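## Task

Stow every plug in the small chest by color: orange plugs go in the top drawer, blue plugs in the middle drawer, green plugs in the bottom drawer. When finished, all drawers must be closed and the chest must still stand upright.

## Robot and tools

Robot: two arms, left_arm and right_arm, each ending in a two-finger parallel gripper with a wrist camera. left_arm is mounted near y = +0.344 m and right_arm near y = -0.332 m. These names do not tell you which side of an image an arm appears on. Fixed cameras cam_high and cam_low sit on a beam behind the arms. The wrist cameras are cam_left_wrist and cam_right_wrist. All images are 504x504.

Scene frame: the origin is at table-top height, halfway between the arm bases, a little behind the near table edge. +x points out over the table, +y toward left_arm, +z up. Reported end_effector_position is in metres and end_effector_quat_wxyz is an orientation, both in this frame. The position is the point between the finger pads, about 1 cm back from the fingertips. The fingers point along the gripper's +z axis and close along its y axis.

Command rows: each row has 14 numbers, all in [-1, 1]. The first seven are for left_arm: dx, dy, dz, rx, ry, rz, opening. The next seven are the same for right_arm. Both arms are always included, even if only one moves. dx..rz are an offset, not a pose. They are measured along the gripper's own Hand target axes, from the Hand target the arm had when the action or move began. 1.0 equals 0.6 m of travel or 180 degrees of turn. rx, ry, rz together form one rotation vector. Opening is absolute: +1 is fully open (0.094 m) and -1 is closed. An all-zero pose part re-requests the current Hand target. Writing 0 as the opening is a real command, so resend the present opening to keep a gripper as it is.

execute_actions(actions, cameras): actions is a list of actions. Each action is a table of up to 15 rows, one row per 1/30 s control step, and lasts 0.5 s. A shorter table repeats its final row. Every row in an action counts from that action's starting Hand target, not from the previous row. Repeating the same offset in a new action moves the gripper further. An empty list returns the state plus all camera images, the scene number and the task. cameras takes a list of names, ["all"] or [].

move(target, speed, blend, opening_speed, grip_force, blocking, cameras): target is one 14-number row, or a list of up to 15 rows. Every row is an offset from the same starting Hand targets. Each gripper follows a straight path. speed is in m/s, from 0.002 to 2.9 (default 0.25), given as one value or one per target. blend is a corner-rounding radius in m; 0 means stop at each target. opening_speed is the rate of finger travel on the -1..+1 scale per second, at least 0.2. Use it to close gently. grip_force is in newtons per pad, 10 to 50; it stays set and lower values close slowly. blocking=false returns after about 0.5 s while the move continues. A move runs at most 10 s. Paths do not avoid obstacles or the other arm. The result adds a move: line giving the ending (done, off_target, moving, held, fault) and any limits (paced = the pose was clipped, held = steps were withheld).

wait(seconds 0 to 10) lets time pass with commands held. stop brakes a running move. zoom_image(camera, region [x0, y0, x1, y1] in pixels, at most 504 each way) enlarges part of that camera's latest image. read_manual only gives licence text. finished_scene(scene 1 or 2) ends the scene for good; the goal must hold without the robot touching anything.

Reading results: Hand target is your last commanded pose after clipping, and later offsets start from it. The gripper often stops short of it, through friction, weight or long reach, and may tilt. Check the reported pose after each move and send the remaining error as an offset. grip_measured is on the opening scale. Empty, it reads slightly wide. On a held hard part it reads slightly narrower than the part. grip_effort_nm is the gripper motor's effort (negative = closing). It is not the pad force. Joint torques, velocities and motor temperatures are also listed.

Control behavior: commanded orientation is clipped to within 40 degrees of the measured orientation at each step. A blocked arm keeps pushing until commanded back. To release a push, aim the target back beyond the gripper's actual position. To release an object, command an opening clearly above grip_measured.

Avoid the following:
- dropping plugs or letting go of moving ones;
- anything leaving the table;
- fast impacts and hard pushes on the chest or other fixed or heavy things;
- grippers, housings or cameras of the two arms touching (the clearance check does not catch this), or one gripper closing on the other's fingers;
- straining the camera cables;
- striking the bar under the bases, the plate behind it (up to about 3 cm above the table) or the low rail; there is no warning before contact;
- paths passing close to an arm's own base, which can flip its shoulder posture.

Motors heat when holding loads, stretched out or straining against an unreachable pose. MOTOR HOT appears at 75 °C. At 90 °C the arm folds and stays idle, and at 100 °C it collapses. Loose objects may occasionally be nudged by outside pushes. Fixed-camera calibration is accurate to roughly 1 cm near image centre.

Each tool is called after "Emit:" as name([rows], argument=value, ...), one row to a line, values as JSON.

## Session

Emit:
execute_actions(actions=[])

Emit:
zoom_image(camera="cam_high", region=[60, 120, 320, 320])

Scene clock: 0.00 s.
left_arm: end_effector_position=(+0.3929, +0.3761, +0.1170) grip_measured=+1.000 grip_effort_nm=n/a end_effector_quat_wxyz=(+0.620, -0.066, +0.781, +0.020) | right_arm: end_effector_position=(+0.4086, -0.3681, +0.0596) grip_measured=+1.000 grip_effort_nm=n/a end_effector_quat_wxyz=(+0.567, +0.059, +0.821, -0.036)
Joint positions: left_arm=[0.083 1.52 0.392 0.86 -0.048 -0.078 0.094] | right_arm=[-0.035 1.573 0.369 0.874 0.064 0.04 0.094]
Joint velocities: within noise
Joint torques (N m): no reading
Motor temperatures (°C): left_arm=[18 25 22 20 18 20 20] | right_arm=[18 24 24 19 16 20 20]
Heat: left arm: 25 °C; right arm: 24 °C.
Hand target: left_arm +0.3966, +0.3767, +0.1287; +0.633, -0.067, +0.771, +0.020 | right_arm +0.4131, -0.3686, +0.0715; +0.582, +0.059, +0.810, -0.036
Tool commands: left_gripper/opening=+1.0 right_gripper/opening=+1.0
camera_calibration:
cam_left_wrist: T_world_to_cam=[[0.175639, -0.984421, 0.00815506, 0.308588], [-0.800597, -0.147652, -0.580726, 0.450129], [0.572883, 0.0954692, -0.814058, -0.0398986], [0, 0, 0, 1]] pos_world=[0.329029, 0.374052, 0.226405]
cam_right_wrist: T_world_to_cam=[[-0.106474, -0.992524, -0.0596531, -0.309979], [-0.875299, 0.122023, -0.467934, 0.440522], [0.471715, 0.00239131, -0.881748, -0.0120045], [0, 0, 0, 1]] pos_world=[0.358246, -0.361387, 0.177059]

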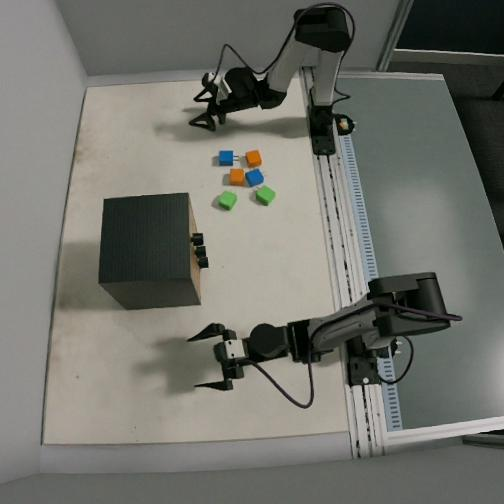

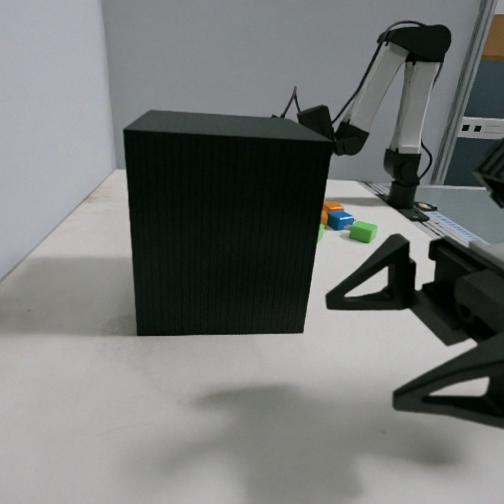

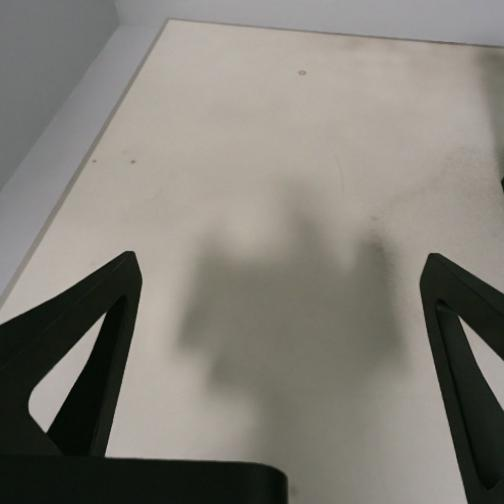

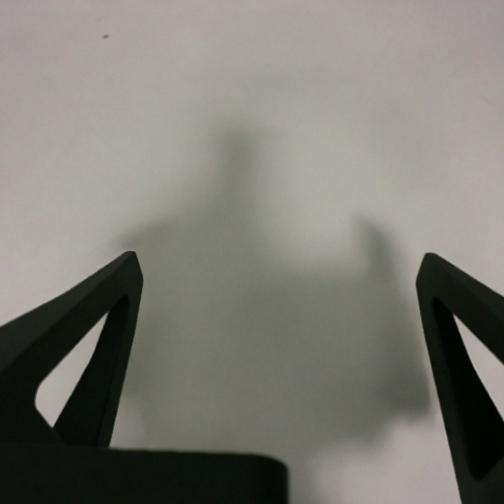

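Scaled by 1.938 from the camera's 504x504 image, which has a finer 720x720 frame.

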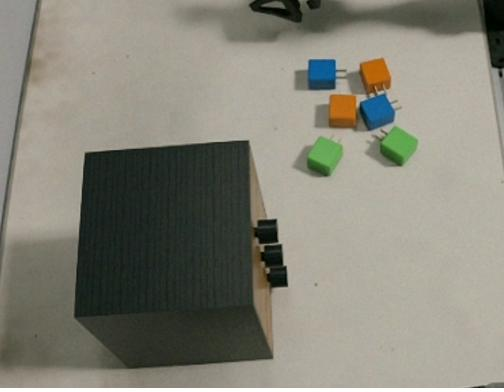

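Emit:
move(target=[0.061,-0.4045,-0.257,0.034,0.076,0.029,0.2,0.003,0.334,-0.405,-0.039,0.063,-0.021,0.3], speed=0.3, cameras=["all"])

Emit:
zoom_image(camera="cam_right_wrist", region=[0, 0, 504, 360])

Scene clock: 6.33 s.
left_arm: end_effector_position=(+0.2659, +0.1208, +0.1251) grip_measured=+0.202 grip_effort_nm=-0.12 end_effector_quat_wxyz=(+0.526, +0.017, +0.850, +0.006) | right_arm: end_effector_position=(+0.2089, -0.1443, +0.1395) grip_measured=+0.302 grip_effort_nm=-0.09 end_effector_quat_wxyz=(+0.492, -0.013, +0.870, -0.008)
Joint positions: left_arm=[-1.036 1.381 0.718 -0.155 -0.858 -0.667 0.056] | right_arm=[1.376 1.161 0.766 -0.794 1.021 1.103 0.061]
Joint torques (N m): left_arm=[0.23 -5.29 9.06 1.67 -0.55 -0.16] | right_arm=[-0.44 -1.98 9.62 0.79 0.53 0.11]
Heat: left arm: 25 °C; right arm: 25 °C.
Hand target: left_arm +0.2707, +0.1158, +0.1361; +0.538, +0.000, +0.843, +0.000 | right_arm +0.2121, -0.1391, +0.1500; +0.500, +0.000, +0.866, +0.001
Off the commanded pose: left_arm 0.013 m, 3 deg | right_arm 0.012 m, 2 deg.
move: off_target (left_arm, right_arm)
camera_calibration:
cam_left_wrist: T_world_to_cam=[[0.0137096, -0.996707, -0.0799238, 0.135128], [-0.924603, 0.017795, -0.380517, 0.303439], [0.380686, 0.0791145, -0.921314, 0.130382], [0, 0, 0, 1]] pos_world=[0.229074, 0.118969, 0.246386]
cam_right_wrist: T_world_to_cam=[[0.0356889, -0.998948, -0.0287981, -0.139321], [-0.95247, -0.0252766, -0.303583, 0.247621], [0.302536, 0.0382638, -0.95237, 0.20243], [0, 0, 0, 1]] pos_world=[0.179582, -0.140661, 0.26395]

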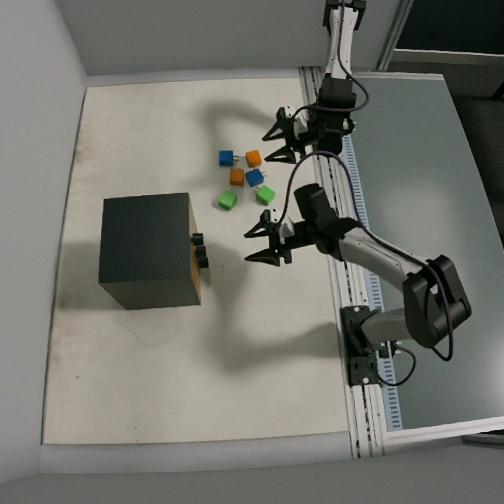

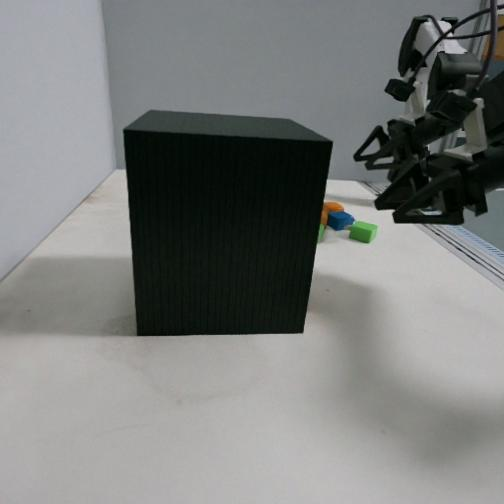

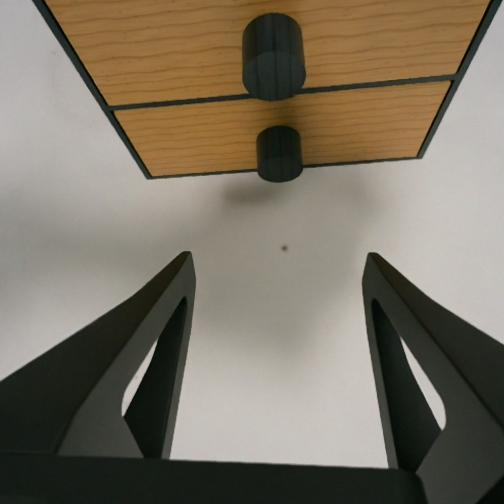

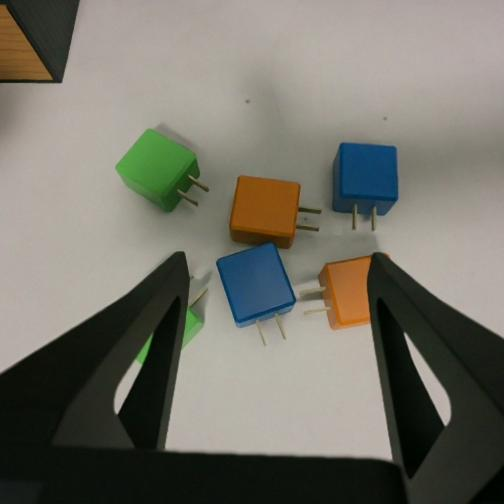

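Scaled by 1.000.

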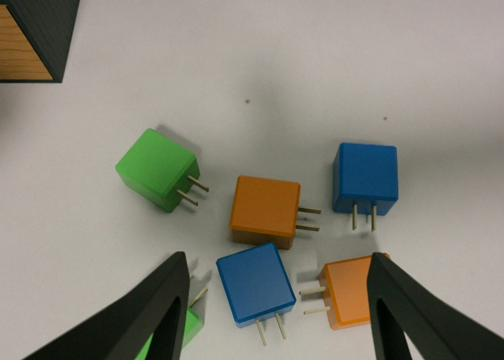

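Emit:
move([
  [0.102,0.003,0.101,0,0,0,0.2,0.009,0.068,0.171,-0.238,0.151,-0.238,0.25],
  [0.055,0.003,0.228,0,0,0,0.2,0.009,0.068,0.171,-0.238,0.151,-0.238,0.25],
  [0.055,0.003,0.228,0,0,0,-0.6,0.009,0.068,0.171,-0.238,0.151,-0.238,0.25],
  [0.151,0.003,0.04,0,0,0,-0.6,0.009,0.068,0.171,-0.238,0.151,-0.238,0.25],
], speed=[0.25,0.15,0.1,0.1], opening_speed=1.5, blend=[0.01,0,0,0], cameras=["all"])

Scene clock: 19.67 s.
left_arm: end_effector_position=(+0.2551, +0.1206, +0.0331) grip_measured=-0.438 grip_effort_nm=-1.02 end_effector_quat_wxyz=(+0.531, +0.009, +0.847, +0.012) | right_arm: end_effector_position=(+0.2914, -0.1041, +0.0848) grip_measured=+0.252 grip_effort_nm=-0.09 end_effector_quat_wxyz=(+0.214, -0.480, +0.842, +0.123)
Joint positions: left_arm=[-1.098 1.662 0.523 0.259 -0.921 -0.752 0.026] | right_arm=[0.619 1.481 1.051 -0.654 -0.195 -0.405 0.059]
Joint torques (N m): left_arm=[-0.02 -10.99 5.34 1.29 -0.42 -0.12] | right_arm=[-0.7 -4.83 9.96 1.08 -0.27 -0.09]
Heat: left arm: 27 °C; right arm: 27 °C.
Hand target: left_arm +0.2543, +0.1175, +0.0437; +0.538, +0.000, +0.843, +0.000 | right_arm +0.2981, -0.0982, +0.0939; +0.224, -0.482, +0.837, +0.130
Off the commanded pose: left_arm 0.011 m, 2 deg | right_arm 0.013 m, 2 deg.
move: off_target (left_arm, right_arm); target 3's new opening was sent with left_arm's hand 0.014 m and 2 deg from that target
camera_calibration:
cam_left_wrist: T_world_to_cam=[[0.0343323, -0.996101, -0.0812674, 0.122386], [-0.920065, 0.000250668, -0.391765, 0.2598], [0.390257, 0.0882215, -0.916469, 0.0460132], [0, 0, 0, 1]] pos_world=[0.216874, 0.117784, 0.153896]
cam_right_wrist: T_world_to_cam=[[0.853811, -0.517033, -0.0607003, -0.289188], [-0.493865, -0.841339, 0.219648, 0.0477848], [-0.164635, -0.15756, -0.973689, 0.241506], [0, 0, 0, 1]] pos_world=[0.310271, -0.0712645, 0.207102]

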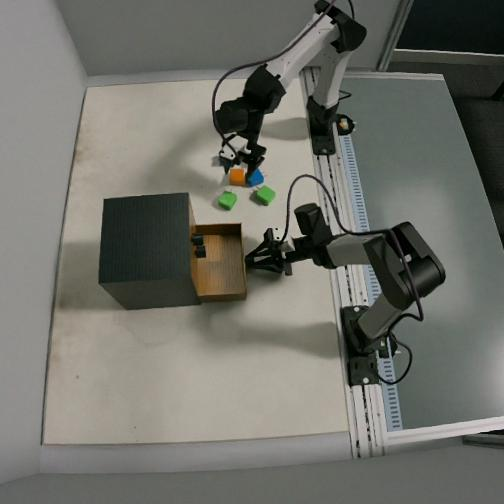

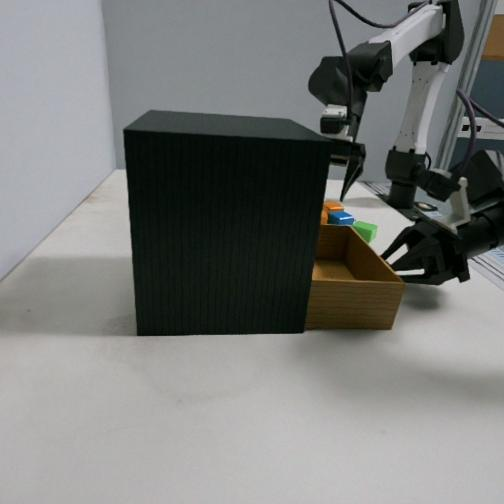

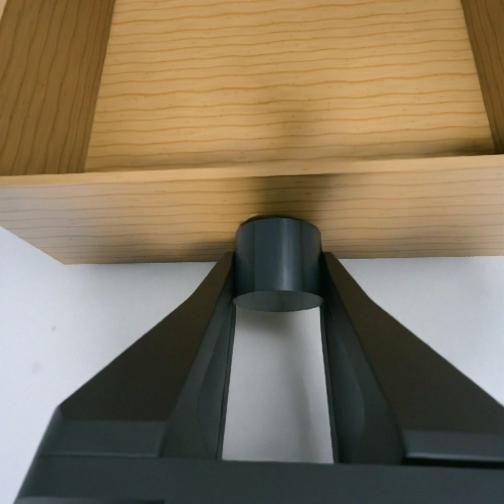

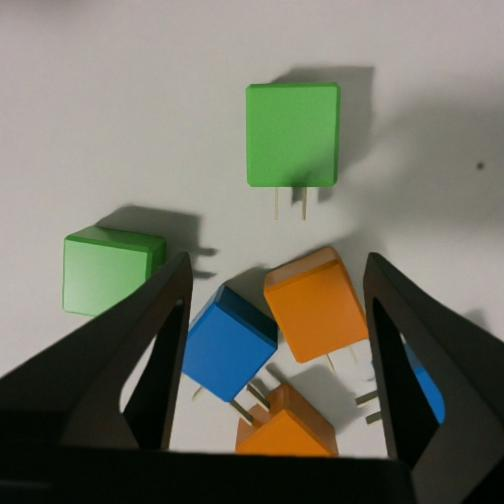

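Emit:
move([
  [0,0,0,0,0,0,-0.6,-0.008,-0.007,0.141,0,0,0,0.25],
  [0,0,0,0,0,0,0.2,-0.008,-0.007,0.141,0,0,0,-0.4],
  [0.004,0,-0.127,0,0,0,0.2,-0.05,-0.007,0.069,0,0,0,-0.4],
  [-0.17,0.333,-0.227,0,0,0,0.2,-0.108,-0.007,-0.032,0,0,0,-0.4],
  [-0.17,0.333,-0.227,0,0,0,0.2,-0.375,0.161,0.128,-0.083,0,-0.144,-0.4],
  [-0.17,0.333,-0.227,0,0,0,0.2,-0.3,0.161,0.258,-0.083,0,-0.144,-0.4],
], speed=[0.12,0.1,0.2,0.3,0.3,0.12], opening_speed=1.3, blend=[0,0,0.02,0.02,0.01,0], cameras=["all"])

Scene clock: 27.77 s.
left_arm: end_effector_position=(+0.1738, +0.3177, +0.1803) grip_measured=+0.198 grip_effort_nm=0.14 end_effector_quat_wxyz=(+0.523, +0.004, +0.852, +0.010) | right_arm: end_effector_position=(+0.3435, +0.1685, +0.1222) grip_measured=-0.189 grip_effort_nm=-1.03 end_effector_quat_wxyz=(-0.275, +0.682, -0.651, -0.188)
Joint positions: left_arm=[-0.591 0.261 0.568 -0.901 -0.531 -0.323 0.056] | right_arm=[0.934 2.352 2.293 -0.877 -0.288 -0.629 0.038]
Joint torques (N m): left_arm=[0.96 1.54 8.27 2.13 -0.07 0.1] | right_arm=[-0.73 -6.42 2.58 0.72 -0.18 0.19]
Motor temperatures (°C): left_arm=[18 27 27 24 19 20 20] | right_arm=[18 25 28 20 16 20 20]
Heat: left arm: 27 °C; right arm: 28 °C.
Hand target: left_arm +0.1738, +0.3174, +0.1937; +0.538, +0.000, +0.843, +0.000 | right_arm +0.3313, +0.1522, +0.0504; -0.184, +0.682, -0.684, -0.183
Off the commanded pose: left_arm 0.013 m, 2 deg | right_arm 0.075 m, 11 deg.
move: off_target (left_arm, right_arm); target 2's new opening was sent with left_arm's hand 0.011 m and 2 deg from that target
camera_calibration:
cam_left_wrist: T_world_to_cam=[[0.0400654, -0.996473, -0.0737365, 0.33132], [-0.926781, -0.00947852, -0.375482, 0.243917], [0.373459, 0.0833814, -0.923892, 0.201071], [0, 0, 0, 1]] pos_world=[0.137692, 0.315697, 0.301785]
cam_right_wrist: T_world_to_cam=[[0.997561, 0.00123673, 0.0697857, -0.34317], [-0.0024541, -0.998603, 0.0527776, 0.172642], [0.0697535, -0.0528201, -0.996165, 0.233973], [0, 0, 0, 1]] pos_world=[0.326436, 0.185183, 0.247913]

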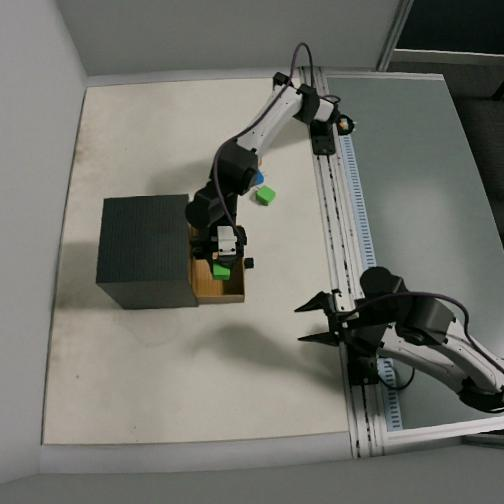

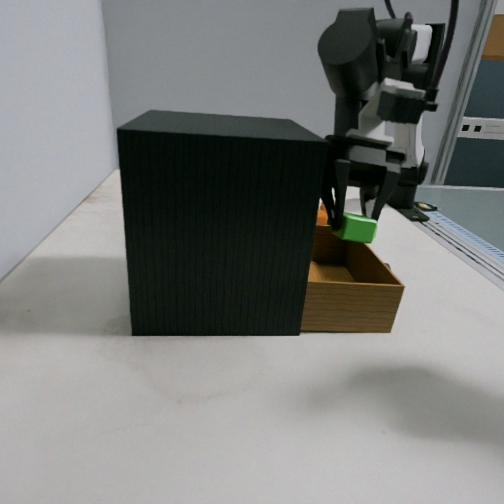

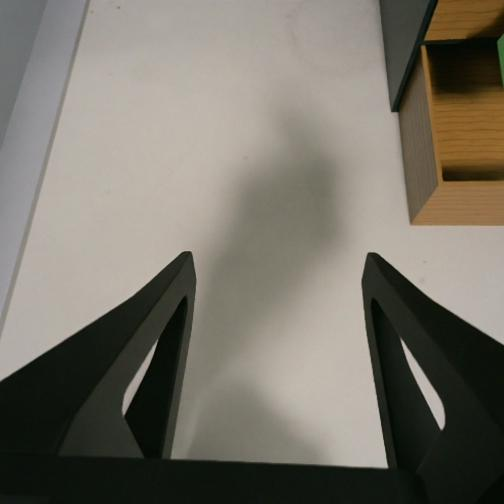

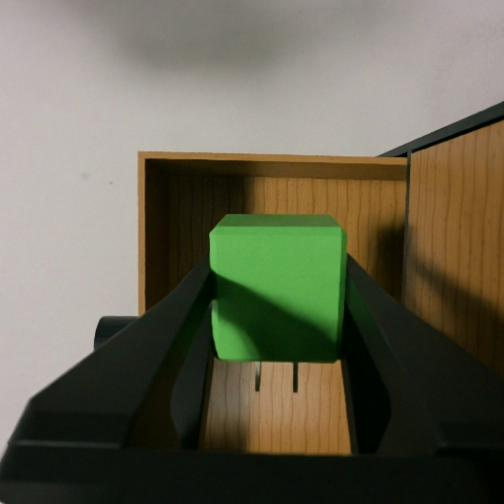

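Emit:
move([
  [0,0,0,0,0,0,0.2,-0.083,0,-0.144,0,0,0,-0.4],
  [0,0,0,0,0,0,0.2,-0.098,0.027,-0.136,0,0,0,-0.4],
  [0,0,0,0,0,0,0.2,-0.0145,0.027,0.008,0,0,0,-0.4],
], speed=0.12, cameras=["all"])

Scene clock: 33.63 s.
left_arm: end_effector_position=(+0.1738, +0.3177, +0.1803) grip_measured=+0.198 grip_effort_nm=0.14 end_effector_quat_wxyz=(+0.523, +0.004, +0.852, +0.010) | right_arm: end_effector_position=(+0.3098, +0.1627, +0.0271) grip_measured=-0.189 grip_effort_nm=-1.02 end_effector_quat_wxyz=(-0.161, +0.684, -0.688, -0.180)
Joint positions: left_arm=[-0.591 0.261 0.568 -0.901 -0.531 -0.323 0.056] | right_arm=[0.974 2.474 2.236 -0.921 -0.274 -0.571 0.038]
Joint torques (N m): left_arm=[0.95 1.43 8.51 2.02 -0.11 0.07] | right_arm=[-0.96 -17.43 5.72 1.06 -0.18 -0.06]
Heat: left arm: 27 °C; right arm: 28 °C.
Hand target: left_arm +0.1738, +0.3174, +0.1937; +0.538, +0.000, +0.843, +0.000 | right_arm +0.3150, +0.1622, +0.0506; -0.184, +0.682, -0.684, -0.183
Off the commanded pose: left_arm 0.013 m, 2 deg | right_arm 0.024 m, 3 deg.
elbow stopped short (right arm): the move would have taken joint 3 (elbow) straighter than the controller allows.
move: off_target (left_arm, right_arm)
camera_calibration:
cam_left_wrist: T_world_to_cam=[[0.0400654, -0.996473, -0.0737365, 0.33132], [-0.926781, -0.00947852, -0.375482, 0.243917], [0.373459, 0.0833814, -0.923892, 0.201071], [0, 0, 0, 1]] pos_world=[0.137692, 0.315697, 0.301785]
cam_right_wrist: T_world_to_cam=[[0.99621, -0.0103369, -0.0863627, -0.296355], [0.010037, -0.972618, 0.232193, 0.158906], [-0.0863981, -0.23218, -0.968828, 0.218074], [0, 0, 0, 1]] pos_world=[0.312478, 0.202124, 0.148785]

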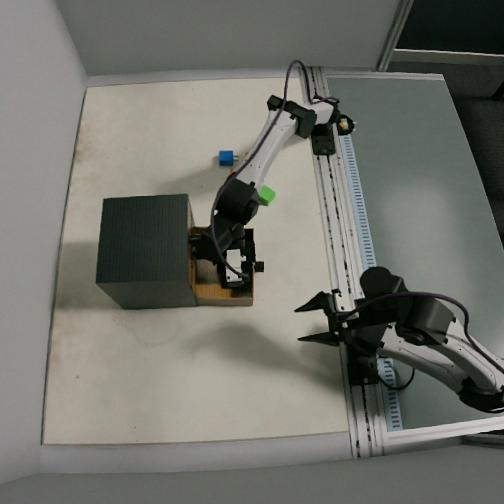

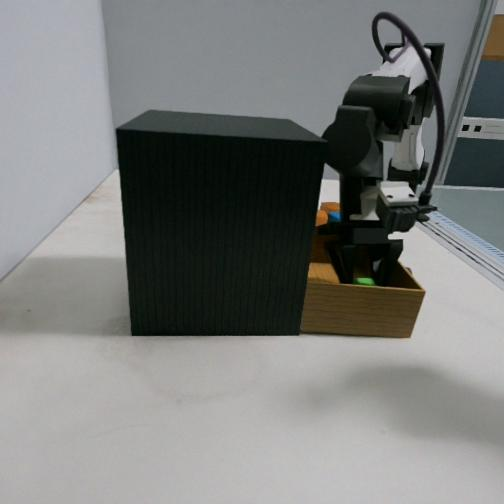

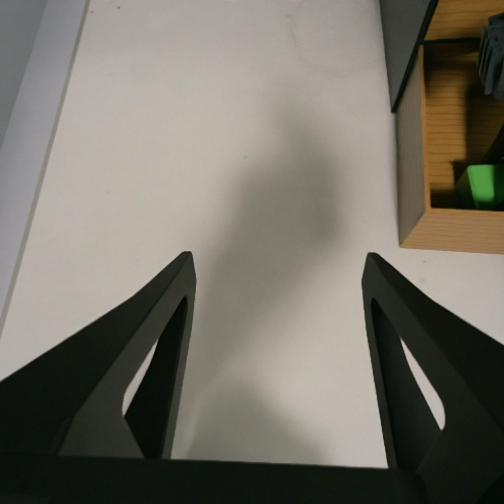

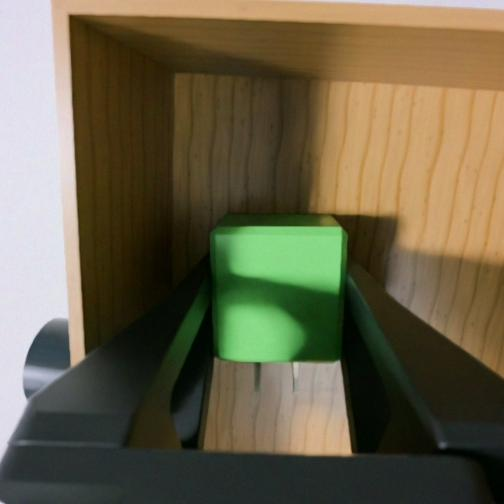

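Emit:
move([
  [0,0,0,0,0,0,0.2,0,0,-0.01,0,0,0,-0.05],
  [0,0,0,0,0,0,0.2,-0.133,0,-0.231,0,0,0,-0.05],
  [0,0,0,0,0,0,0.2,0.361,0.14,-0.291,-0.103,0,-0.178,0.25],
], speed=[0.1,0.2,0.3], opening_speed=1.2, blend=[0,0.03,0], cameras=["all"])

Scene clock: 39.03 s.
left_arm: end_effector_position=(+0.1738, +0.3177, +0.1803) grip_measured=+0.198 grip_effort_nm=0.14 end_effector_quat_wxyz=(+0.523, +0.004, +0.852, +0.010) | right_arm: end_effector_position=(+0.2301, -0.1148, +0.0793) grip_measured=+0.248 grip_effort_nm=0.10 end_effector_quat_wxyz=(-0.090, +0.861, -0.439, -0.238)
Joint positions: left_arm=[-0.591 0.261 0.568 -0.901 -0.531 -0.323 0.056] | right_arm=[0.543 1.756 1.351 -1.257 -0.487 -1.715 0.059]
Joint torques (N m): left_arm=[0.83 1.65 8.28 2.09 -0.09 0.06] | right_arm=[-0.65 -11.14 5.55 0.13 -0.47 -0.1]
Motor temperatures (°C): left_arm=[18 27 28 24 19 20 20] | right_arm=[18 30 28 20 16 20 20]
Heat: left arm: 28 °C; right arm: 30 °C.
Hand target: left_arm +0.1738, +0.3174, +0.1937; +0.538, +0.000, +0.843, +0.000 | right_arm +0.2306, -0.1126, +0.0930; -0.116, +0.864, -0.432, -0.232
Off the commanded pose: left_arm 0.013 m, 2 deg | right_arm 0.014 m, 3 deg.
elbow stopped short (right arm): the move would have taken joint 3 (elbow) straighter than the controller allows.
move: off_target (left_arm, right_arm); target 3's new opening was sent with right_arm's hand 0.014 m and 3 deg from that target
camera_calibration:
cam_left_wrist: T_world_to_cam=[[0.0400654, -0.996473, -0.0737365, 0.33132], [-0.926781, -0.00947852, -0.375482, 0.243917], [0.373459, 0.0833814, -0.923892, 0.201071], [0, 0, 0, 1]] pos_world=[0.137692, 0.315697, 0.301785]
cam_right_wrist: T_world_to_cam=[[0.80126, 0.58734, -0.114077, -0.0996232], [0.597414, -0.774911, 0.206419, -0.232761], [0.0328387, -0.233547, -0.971791, 0.169994], [0, 0, 0, 1]] pos_world=[0.213297, -0.0821552, 0.20188]

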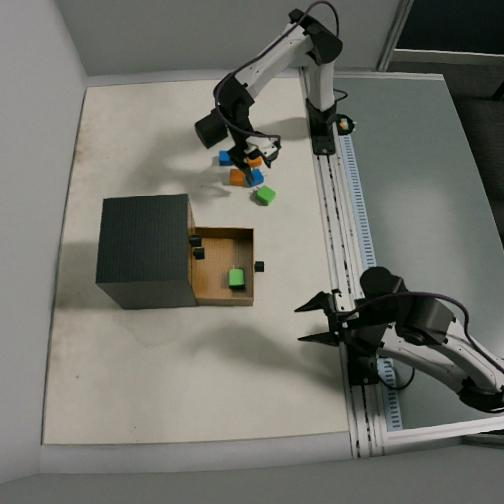

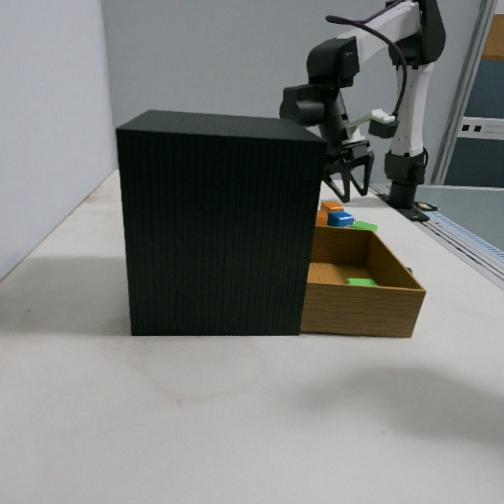

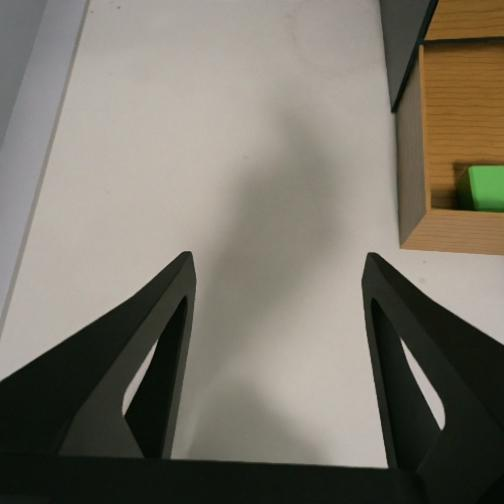

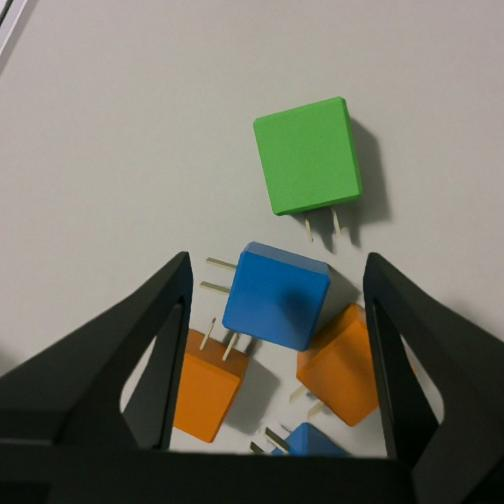

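Emit:
move([
  [0,0,0,0,0,0,0.2,-0.006,-0.013,0.1245,-0.031,0,-0.053,0.25],
  [0,0,0,0,0,0,0.2,-0.006,-0.013,0.1245,-0.031,0,-0.053,-0.4],
  [0,0,0,0,0,0,0.2,-0.114,-0.013,-0.063,-0.031,0,-0.053,-0.4],
  [0,0,0,0,0,0,0.2,-0.225,-0.312,0.001,0.103,0,0.178,-0.4],
  [0,0,0,0,0,0,0.2,-0.1375,-0.312,0.153,0.103,0,0.178,-0.4],
], speed=[0.12,0.1,0.25,0.3,0.12], opening_speed=1.2, blend=[0,0,0.03,0.01,0], cameras=["all"])

Scene clock: 47.40 s.
left_arm: end_effector_position=(+0.1738, +0.3177, +0.1803) grip_measured=+0.198 grip_effort_nm=0.14 end_effector_quat_wxyz=(+0.523, +0.004, +0.852, +0.010) | right_arm: end_effector_position=(+0.3072, +0.0898, +0.0542) grip_measured=-0.206 grip_effort_nm=-1.03 end_effector_quat_wxyz=(-0.175, +0.684, -0.684, -0.184)
Joint positions: left_arm=[-0.591 0.261 0.568 -0.901 -0.531 -0.323 0.056] | right_arm=[0.883 2.154 1.787 -0.789 -0.316 -0.661 0.037]
Joint torques (N m): left_arm=[1.05 1.7 8.4 2.1 -0.08 0.11] | right_arm=[-0.17 -11.12 6.67 1.18 -0.14 0.07]
Heat: left arm: 29 °C; right arm: 31 °C.
Hand target: left_arm +0.1738, +0.3174, +0.1937; +0.538, +0.000, +0.843, +0.000 | right_arm +0.3098, +0.0937, +0.0551; -0.184, +0.682, -0.683, -0.183
Off the commanded pose: left_arm 0.013 m, 2 deg | right_arm 0.005 m, 1 deg.
move: off_target (left_arm)
camera_calibration:
cam_left_wrist: T_world_to_cam=[[0.0400654, -0.996473, -0.0737365, 0.33132], [-0.926781, -0.00947852, -0.375482, 0.243917], [0.373459, 0.0833814, -0.923892, 0.201071], [0, 0, 0, 1]] pos_world=[0.137692, 0.315697, 0.301785]
cam_right_wrist: T_world_to_cam=[[0.997443, -0.00521341, -0.0712771, -0.293814], [0.00968412, -0.978278, 0.207072, 0.0836498], [-0.0708084, -0.207233, -0.975726, 0.22062], [0, 0, 0, 1]] pos_world=[0.307874, 0.126021, 0.177001]

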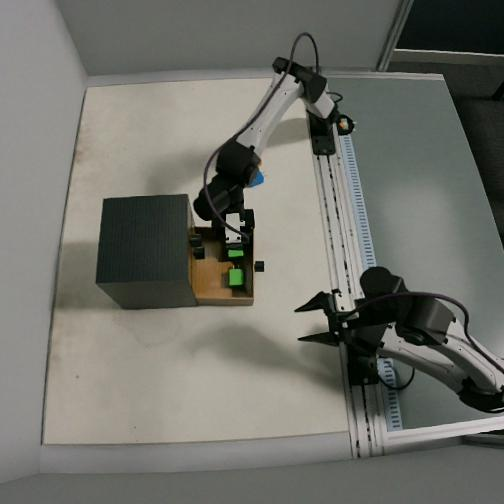

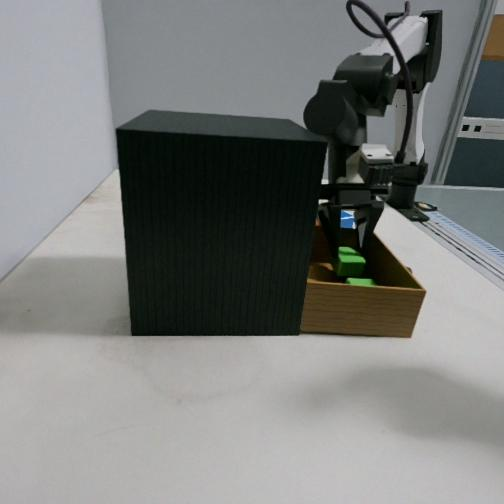

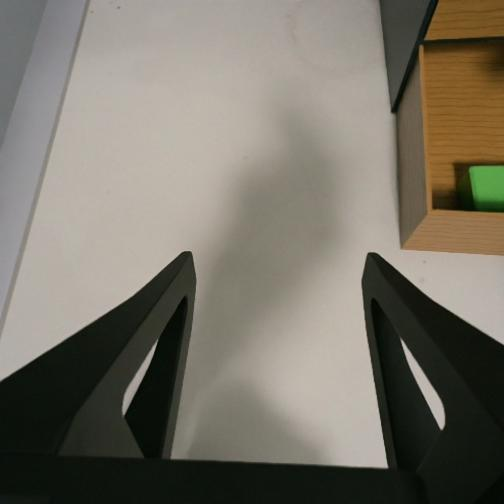

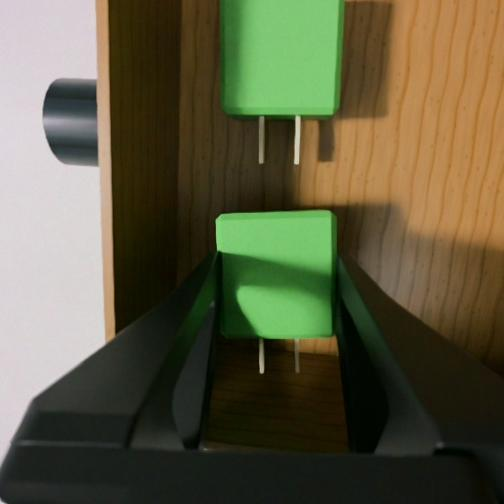

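Emit:
move([
  [0,0,0,0,0,0,-0.95,0.008,0,0.0145,0,0,0,-0.4],
  [0,0,0,0,0,0,-0.95,0.008,0,0.0145,0,0,0,-0.05],
  [0,0,0,0,0,0,-0.95,-0.117,0,-0.202,0,0,0,-0.05],
  [0.12,-0.32,0.019,0,0,0,-0.95,0.306,0.178,-0.2535,0.2,0,0.346,0.05],
], speed=[0.1,0.1,0.2,0.3], opening_speed=1.2, blend=[0,0,0.03,0], cameras=["all"])

Scene clock: 58.97 s.
left_arm: end_effector_position=(+0.1515, +0.1353, +0.1135) grip_measured=-0.947 grip_effort_nm=-0.12 end_effector_quat_wxyz=(+0.523, +0.015, +0.852, +0.018) | right_arm: end_effector_position=(+0.2024, -0.1403, +0.0890) grip_measured=+0.048 grip_effort_nm=0.10 end_effector_quat_wxyz=(+0.246, -0.155, +0.956, +0.037)
Joint positions: left_arm=[-1.506 1.37 0.765 -0.899 -1.066 -1.46 0.002] | right_arm=[1.033 1.158 0.818 -0.805 0.338 0.606 0.049]
Joint torques (N m): left_arm=[0.01 -4.51 7.98 0.59 -0.77 -0.15] | right_arm=[0.2 -4.85 6.74 0.98 0.3 0.09]
Heat: left arm: 30 °C; right arm: 32 °C.
Hand target: left_arm +0.1538, +0.1254, +0.1236; +0.538, +0.000, +0.843, +0.000 | right_arm +0.2025, -0.1412, +0.0946; +0.256, -0.150, +0.954, +0.041
Off the commanded pose: left_arm 0.014 m, 3 deg | right_arm 0.006 m, 1 deg.
move: off_target (left_arm)
camera_calibration:
cam_left_wrist: T_world_to_cam=[[0.0301419, -0.994611, -0.0991957, 0.149685], [-0.927168, 0.00925508, -0.374531, 0.193742], [0.373431, 0.10326, -0.921893, 0.159954], [0, 0, 0, 1]] pos_world=[0.115387, 0.130569, 0.234871]
cam_right_wrist: T_world_to_cam=[[0.305382, -0.950733, -0.0533714, -0.182239], [-0.92578, -0.309552, 0.217044, 0.134648], [-0.222872, -0.0168714, -0.974702, 0.256855], [0, 0, 0, 1]] pos_world=[0.237553, -0.127247, 0.211406]

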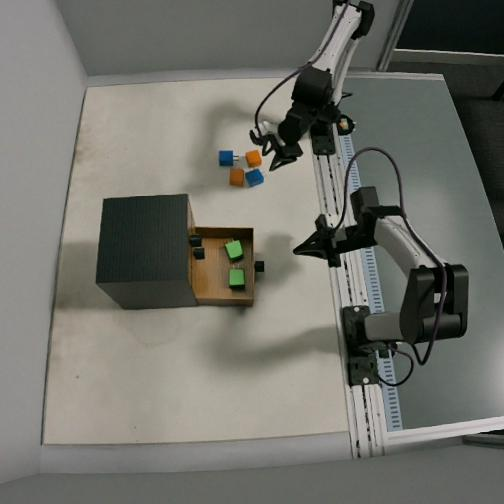

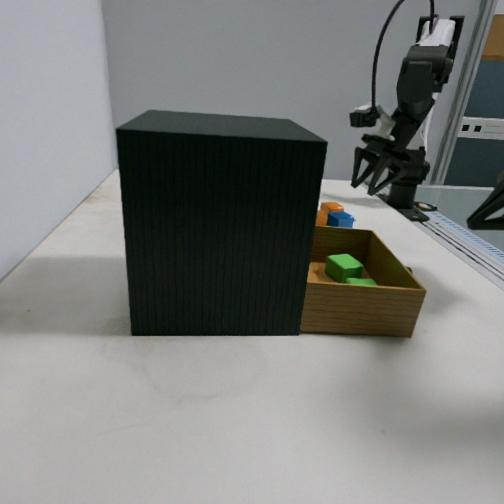

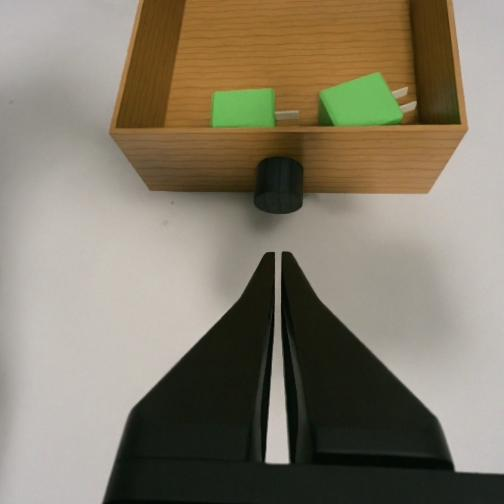

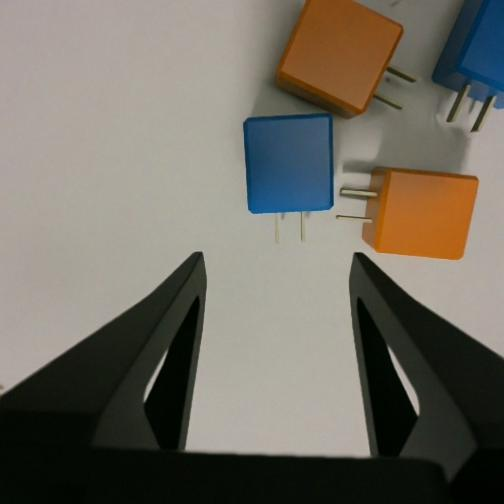

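Emit:
move([
  [0.0875,0.005,0.096,0,0,0,-0.95,0.002,-0.009,0.1375,0,0,0,0.05],
  [0.0875,0.005,0.096,0,0,0,-0.95,0.002,-0.009,0.1375,0,0,0,-0.4],
  [-0.047,-0.008,0.377,0,0,0,-0.95,-0.106,-0.009,-0.05,0,0,0,-0.4],
], speed=[0.12,0.1,0.09], opening_speed=1.0, cameras=["all"])

Scene clock: 66.97 s.
left_arm: end_effector_position=(+0.3591, +0.1278, +0.0440) grip_measured=-0.948 grip_effort_nm=-0.12 end_effector_quat_wxyz=(+0.523, +0.008, +0.852, +0.014) | right_arm: end_effector_position=(+0.2395, -0.1411, +0.1316) grip_measured=-0.188 grip_effort_nm=-1.02 end_effector_quat_wxyz=(+0.233, -0.156, +0.960, +0.017)
Joint positions: left_arm=[-0.771 1.813 0.707 0.438 -0.679 -0.442 0.002] | right_arm=[0.903 1.268 1.073 -0.959 0.298 0.487 0.038]
Joint torques (N m): left_arm=[1.4 -8.01 7.8 2.25 -0.14 0.11] | right_arm=[0.21 -6.35 9.98 1 0.1 0.06]
Heat: left arm: 30 °C; right arm: 31 °C.
Hand target: left_arm +0.3708, +0.1205, +0.0539; +0.538, +0.000, +0.843, +0.000 | right_arm +0.2422, -0.1341, +0.1523; +0.256, -0.150, +0.954, +0.041
Off the commanded pose: left_arm 0.017 m, 3 deg | right_arm 0.022 m, 4 deg.
move: off_target (left_arm, right_arm)
camera_calibration:
cam_left_wrist: T_world_to_cam=[[0.0375488, -0.995658, -0.085174, 0.125904], [-0.926793, -0.00282401, -0.375563, 0.361807], [0.373691, 0.0930406, -0.922875, 0.0203431], [0, 0, 0, 1]] pos_world=[0.322991, 0.124486, 0.165379]
cam_right_wrist: T_world_to_cam=[[0.296232, -0.954931, -0.0188116, -0.194912], [-0.923946, -0.291499, 0.247694, 0.157517], [-0.242014, -0.0559939, -0.968656, 0.30485], [0, 0, 0, 1]] pos_world=[0.277054, -0.123142, 0.252612]

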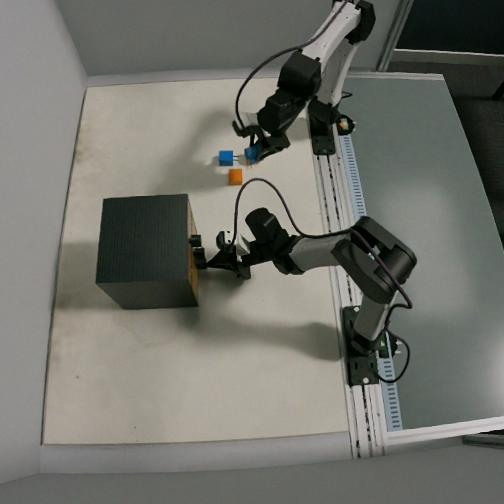

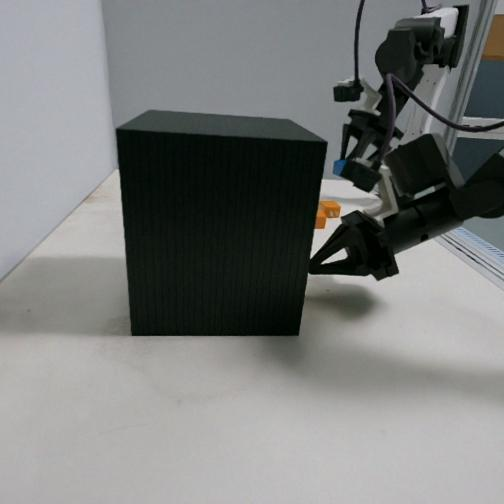

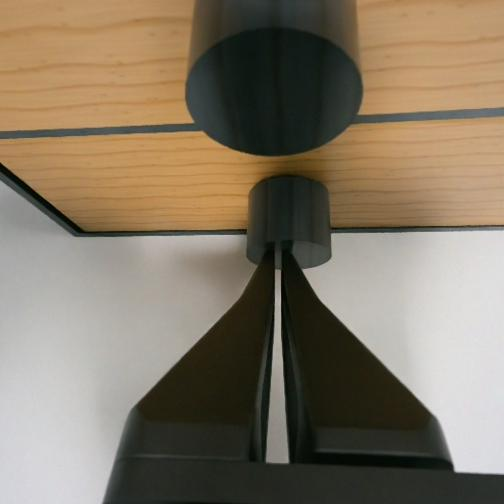

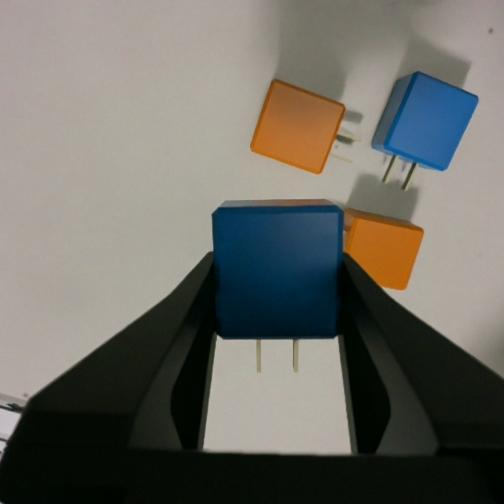

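Emit:
move([
  [0.012,-0.005,-0.105,0,0,0,0.2,-0.05,0,-0.087,0,0,0,-0.4],
  [-0.051,-0.005,-0.134,0,0,0,0.2,-0.05,0,-0.087,0,0,0,-0.4],
  [-0.099,-0.005,-0.024,0,0,0,0.2,-0.05,0,-0.087,0,0,0,-0.4],
  [-0.099,-0.005,-0.024,0,0,0,-0.6,-0.05,0,-0.087,0,0,0,-0.4],
  [-0.002,-0.005,-0.2235,0,0,0,-0.6,-0.05,0,-0.087,0,0,0,-0.4],
], speed=[0.15,0.2,0.15,0.1,0.1], blend=[0.01,0.01,0,0,0], opening_speed=1.3, cameras=["all"])

Scene clock: 73.47 s.
left_arm: end_effector_position=(+0.2503, +0.1223, +0.0954) grip_measured=-0.443 grip_effort_nm=-1.02 end_effector_quat_wxyz=(+0.524, +0.009, +0.852, +0.018) | right_arm: end_effector_position=(+0.2398, -0.1399, +0.2028) grip_measured=-0.188 grip_effort_nm=-1.02 end_effector_quat_wxyz=(+0.246, -0.154, +0.956, +0.030)
Joint positions: left_arm=[-1.101 1.439 0.658 -0.133 -0.918 -0.773 0.026] | right_arm=[0.911 1.281 1.355 -1.192 0.298 0.491 0.038]
Joint torques (N m): left_arm=[-0.51 -9.85 6.84 1.55 -0.51 0.02] | right_arm=[0.21 -3.36 9.29 1.06 0.13 0.09]
Heat: left arm: 30 °C; right arm: 30 °C.
Hand target: left_arm +0.2497, +0.1176, +0.1114; +0.538, +0.000, +0.843, +0.000 | right_arm +0.2421, -0.1342, +0.2126; +0.256, -0.150, +0.954, +0.041
Off the commanded pose: left_arm 0.017 m, 3 deg | right_arm 0.012 m, 2 deg.
move: off_target (left_arm, right_arm); target 4's new opening was sent with left_arm's hand 0.017 m and 2 deg from that target
camera_calibration:
cam_left_wrist: T_world_to_cam=[[0.0389402, -0.994914, -0.0929009, 0.129178], [-0.926295, -0.0010708, -0.376797, 0.279987], [0.374781, 0.100726, -0.921625, 0.107611], [0, 0, 0, 1]] pos_world=[0.21399, 0.117981, 0.216676]
cam_right_wrist: T_world_to_cam=[[0.300462, -0.952951, -0.040079, -0.188945], [-0.928016, -0.301787, 0.218427, 0.146061], [-0.220246, -0.0284352, -0.97503, 0.373823], [0, 0, 0, 1]] pos_world=[0.274651, -0.125346, 0.325012]

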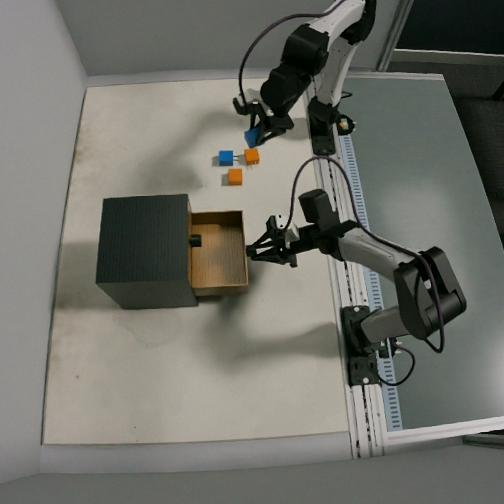

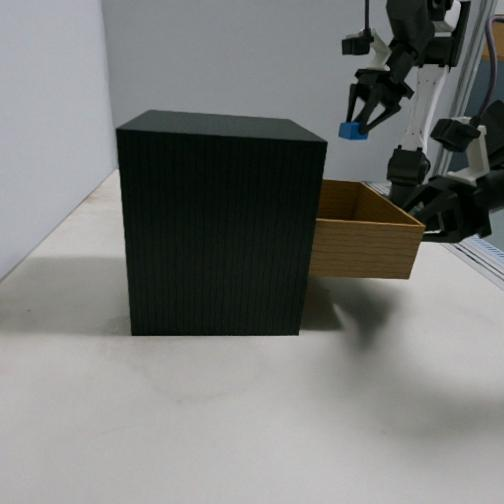

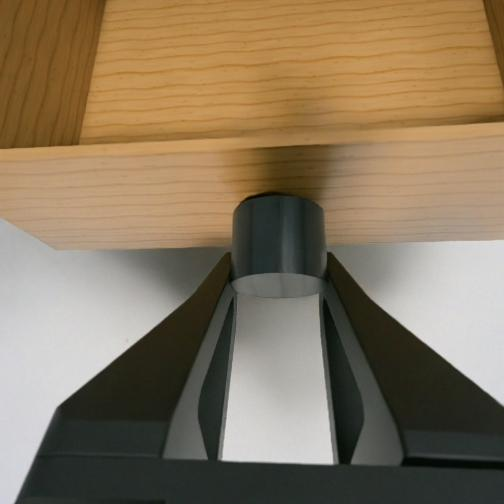

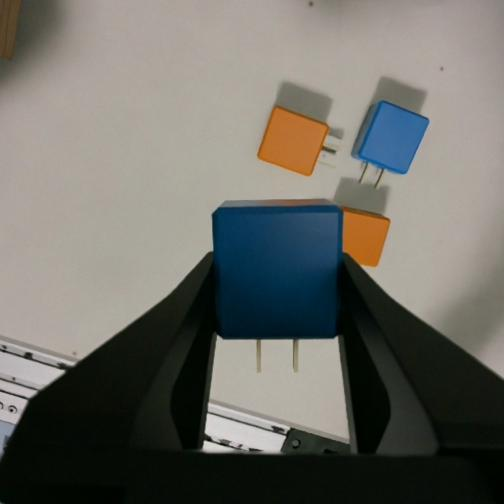

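Emit:
move([
  [0.0105,0,-0.0227,0,0,0,-0.6,0,0,0,0,0,0,-0.4],
  [0.0105,0,-0.0227,0,0,0,0.2,0,0,0,0,0,0,-0.4],
  [0.014,0,-0.147,0,0,0,0.2,0,0,0,0,0,0,-0.4],
  [-0.067,0.333,-0.171,0,0,0,0.2,0,0,0,0,0,0,-0.4],
  [-0.067,0.333,-0.171,0,0,0,0.2,-0.21,0.4,0.1845,-0.2,0,-0.346,-0.4],
  [-0.067,0.333,-0.171,0,0,0,0.2,-0.164,0.4,0.264,-0.2,0,-0.346,-0.4],
], speed=[0.1,0.1,0.2,0.35,0.3,0.12], opening_speed=1.5, blend=[0,0,0.03,0.05,0.01,0], cameras=["all"])

Scene clock: 82.23 s.
left_arm: end_effector_position=(+0.1715, +0.3188, +0.1862) grip_measured=+0.198 grip_effort_nm=0.14 end_effector_quat_wxyz=(+0.528, +0.002, +0.849, +0.007) | right_arm: end_effector_position=(+0.3313, +0.1418, +0.1204) grip_measured=-0.188 grip_effort_nm=-1.02 end_effector_quat_wxyz=(-0.181, +0.679, -0.690, -0.173)
Joint positions: left_arm=[-0.6 0.255 0.587 -0.916 -0.538 -0.329 0.056] | right_arm=[0.926 2.517 2.69 -1.304 -0.274 -0.607 0.038]
Joint torques (N m): left_arm=[0.96 1.43 6.15 2.35 -0.02 0.11] | right_arm=[0.24 -14.65 4.33 1.12 -0.32 -0.01]
Heat: left arm: 30 °C; right arm: 30 °C.
Hand target: left_arm +0.1736, +0.3174, +0.1911; +0.538, +0.000, +0.843, +0.000 | right_arm +0.3247, +0.1448, +0.1250; -0.184, +0.682, -0.684, -0.183
Off the commanded pose: left_arm 0.005 m, 2 deg | right_arm 0.009 m, 1 deg.
move: done; target 2's new opening was sent with left_arm's hand 0.018 m and 3 deg from that target
camera_calibration:
cam_left_wrist: T_world_to_cam=[[0.0405686, -0.996967, -0.0664135, 0.331604], [-0.922957, -0.0119288, -0.384718, 0.245857], [0.382759, 0.0769043, -0.920642, 0.207126], [0, 0, 0, 1]] pos_world=[0.134184, 0.317603, 0.307297]
cam_right_wrist: T_world_to_cam=[[0.99825, -0.0261263, -0.0530465, -0.312344], [-0.0142652, -0.977004, 0.212743, 0.12764], [-0.0573848, -0.211614, -0.975667, 0.293779], [0, 0, 0, 1]] pos_world=[0.330477, 0.178712, 0.242908]

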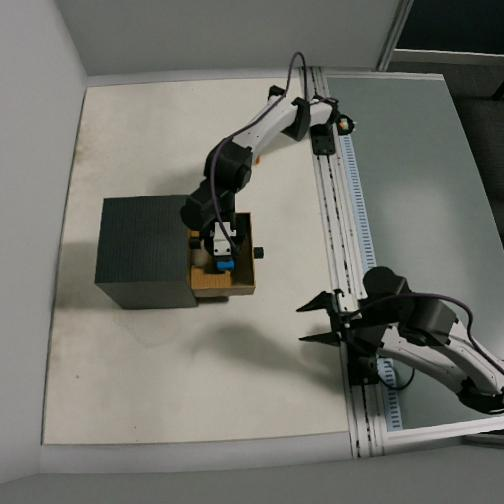

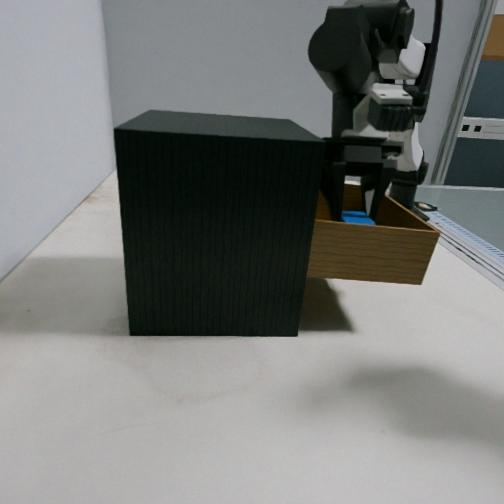

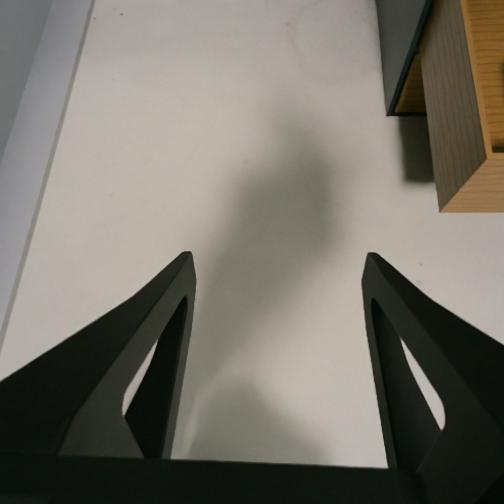

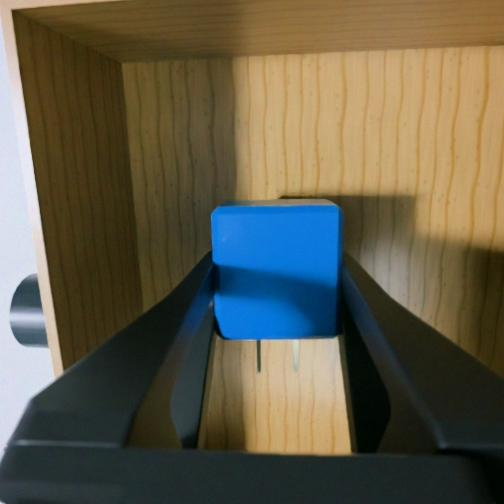

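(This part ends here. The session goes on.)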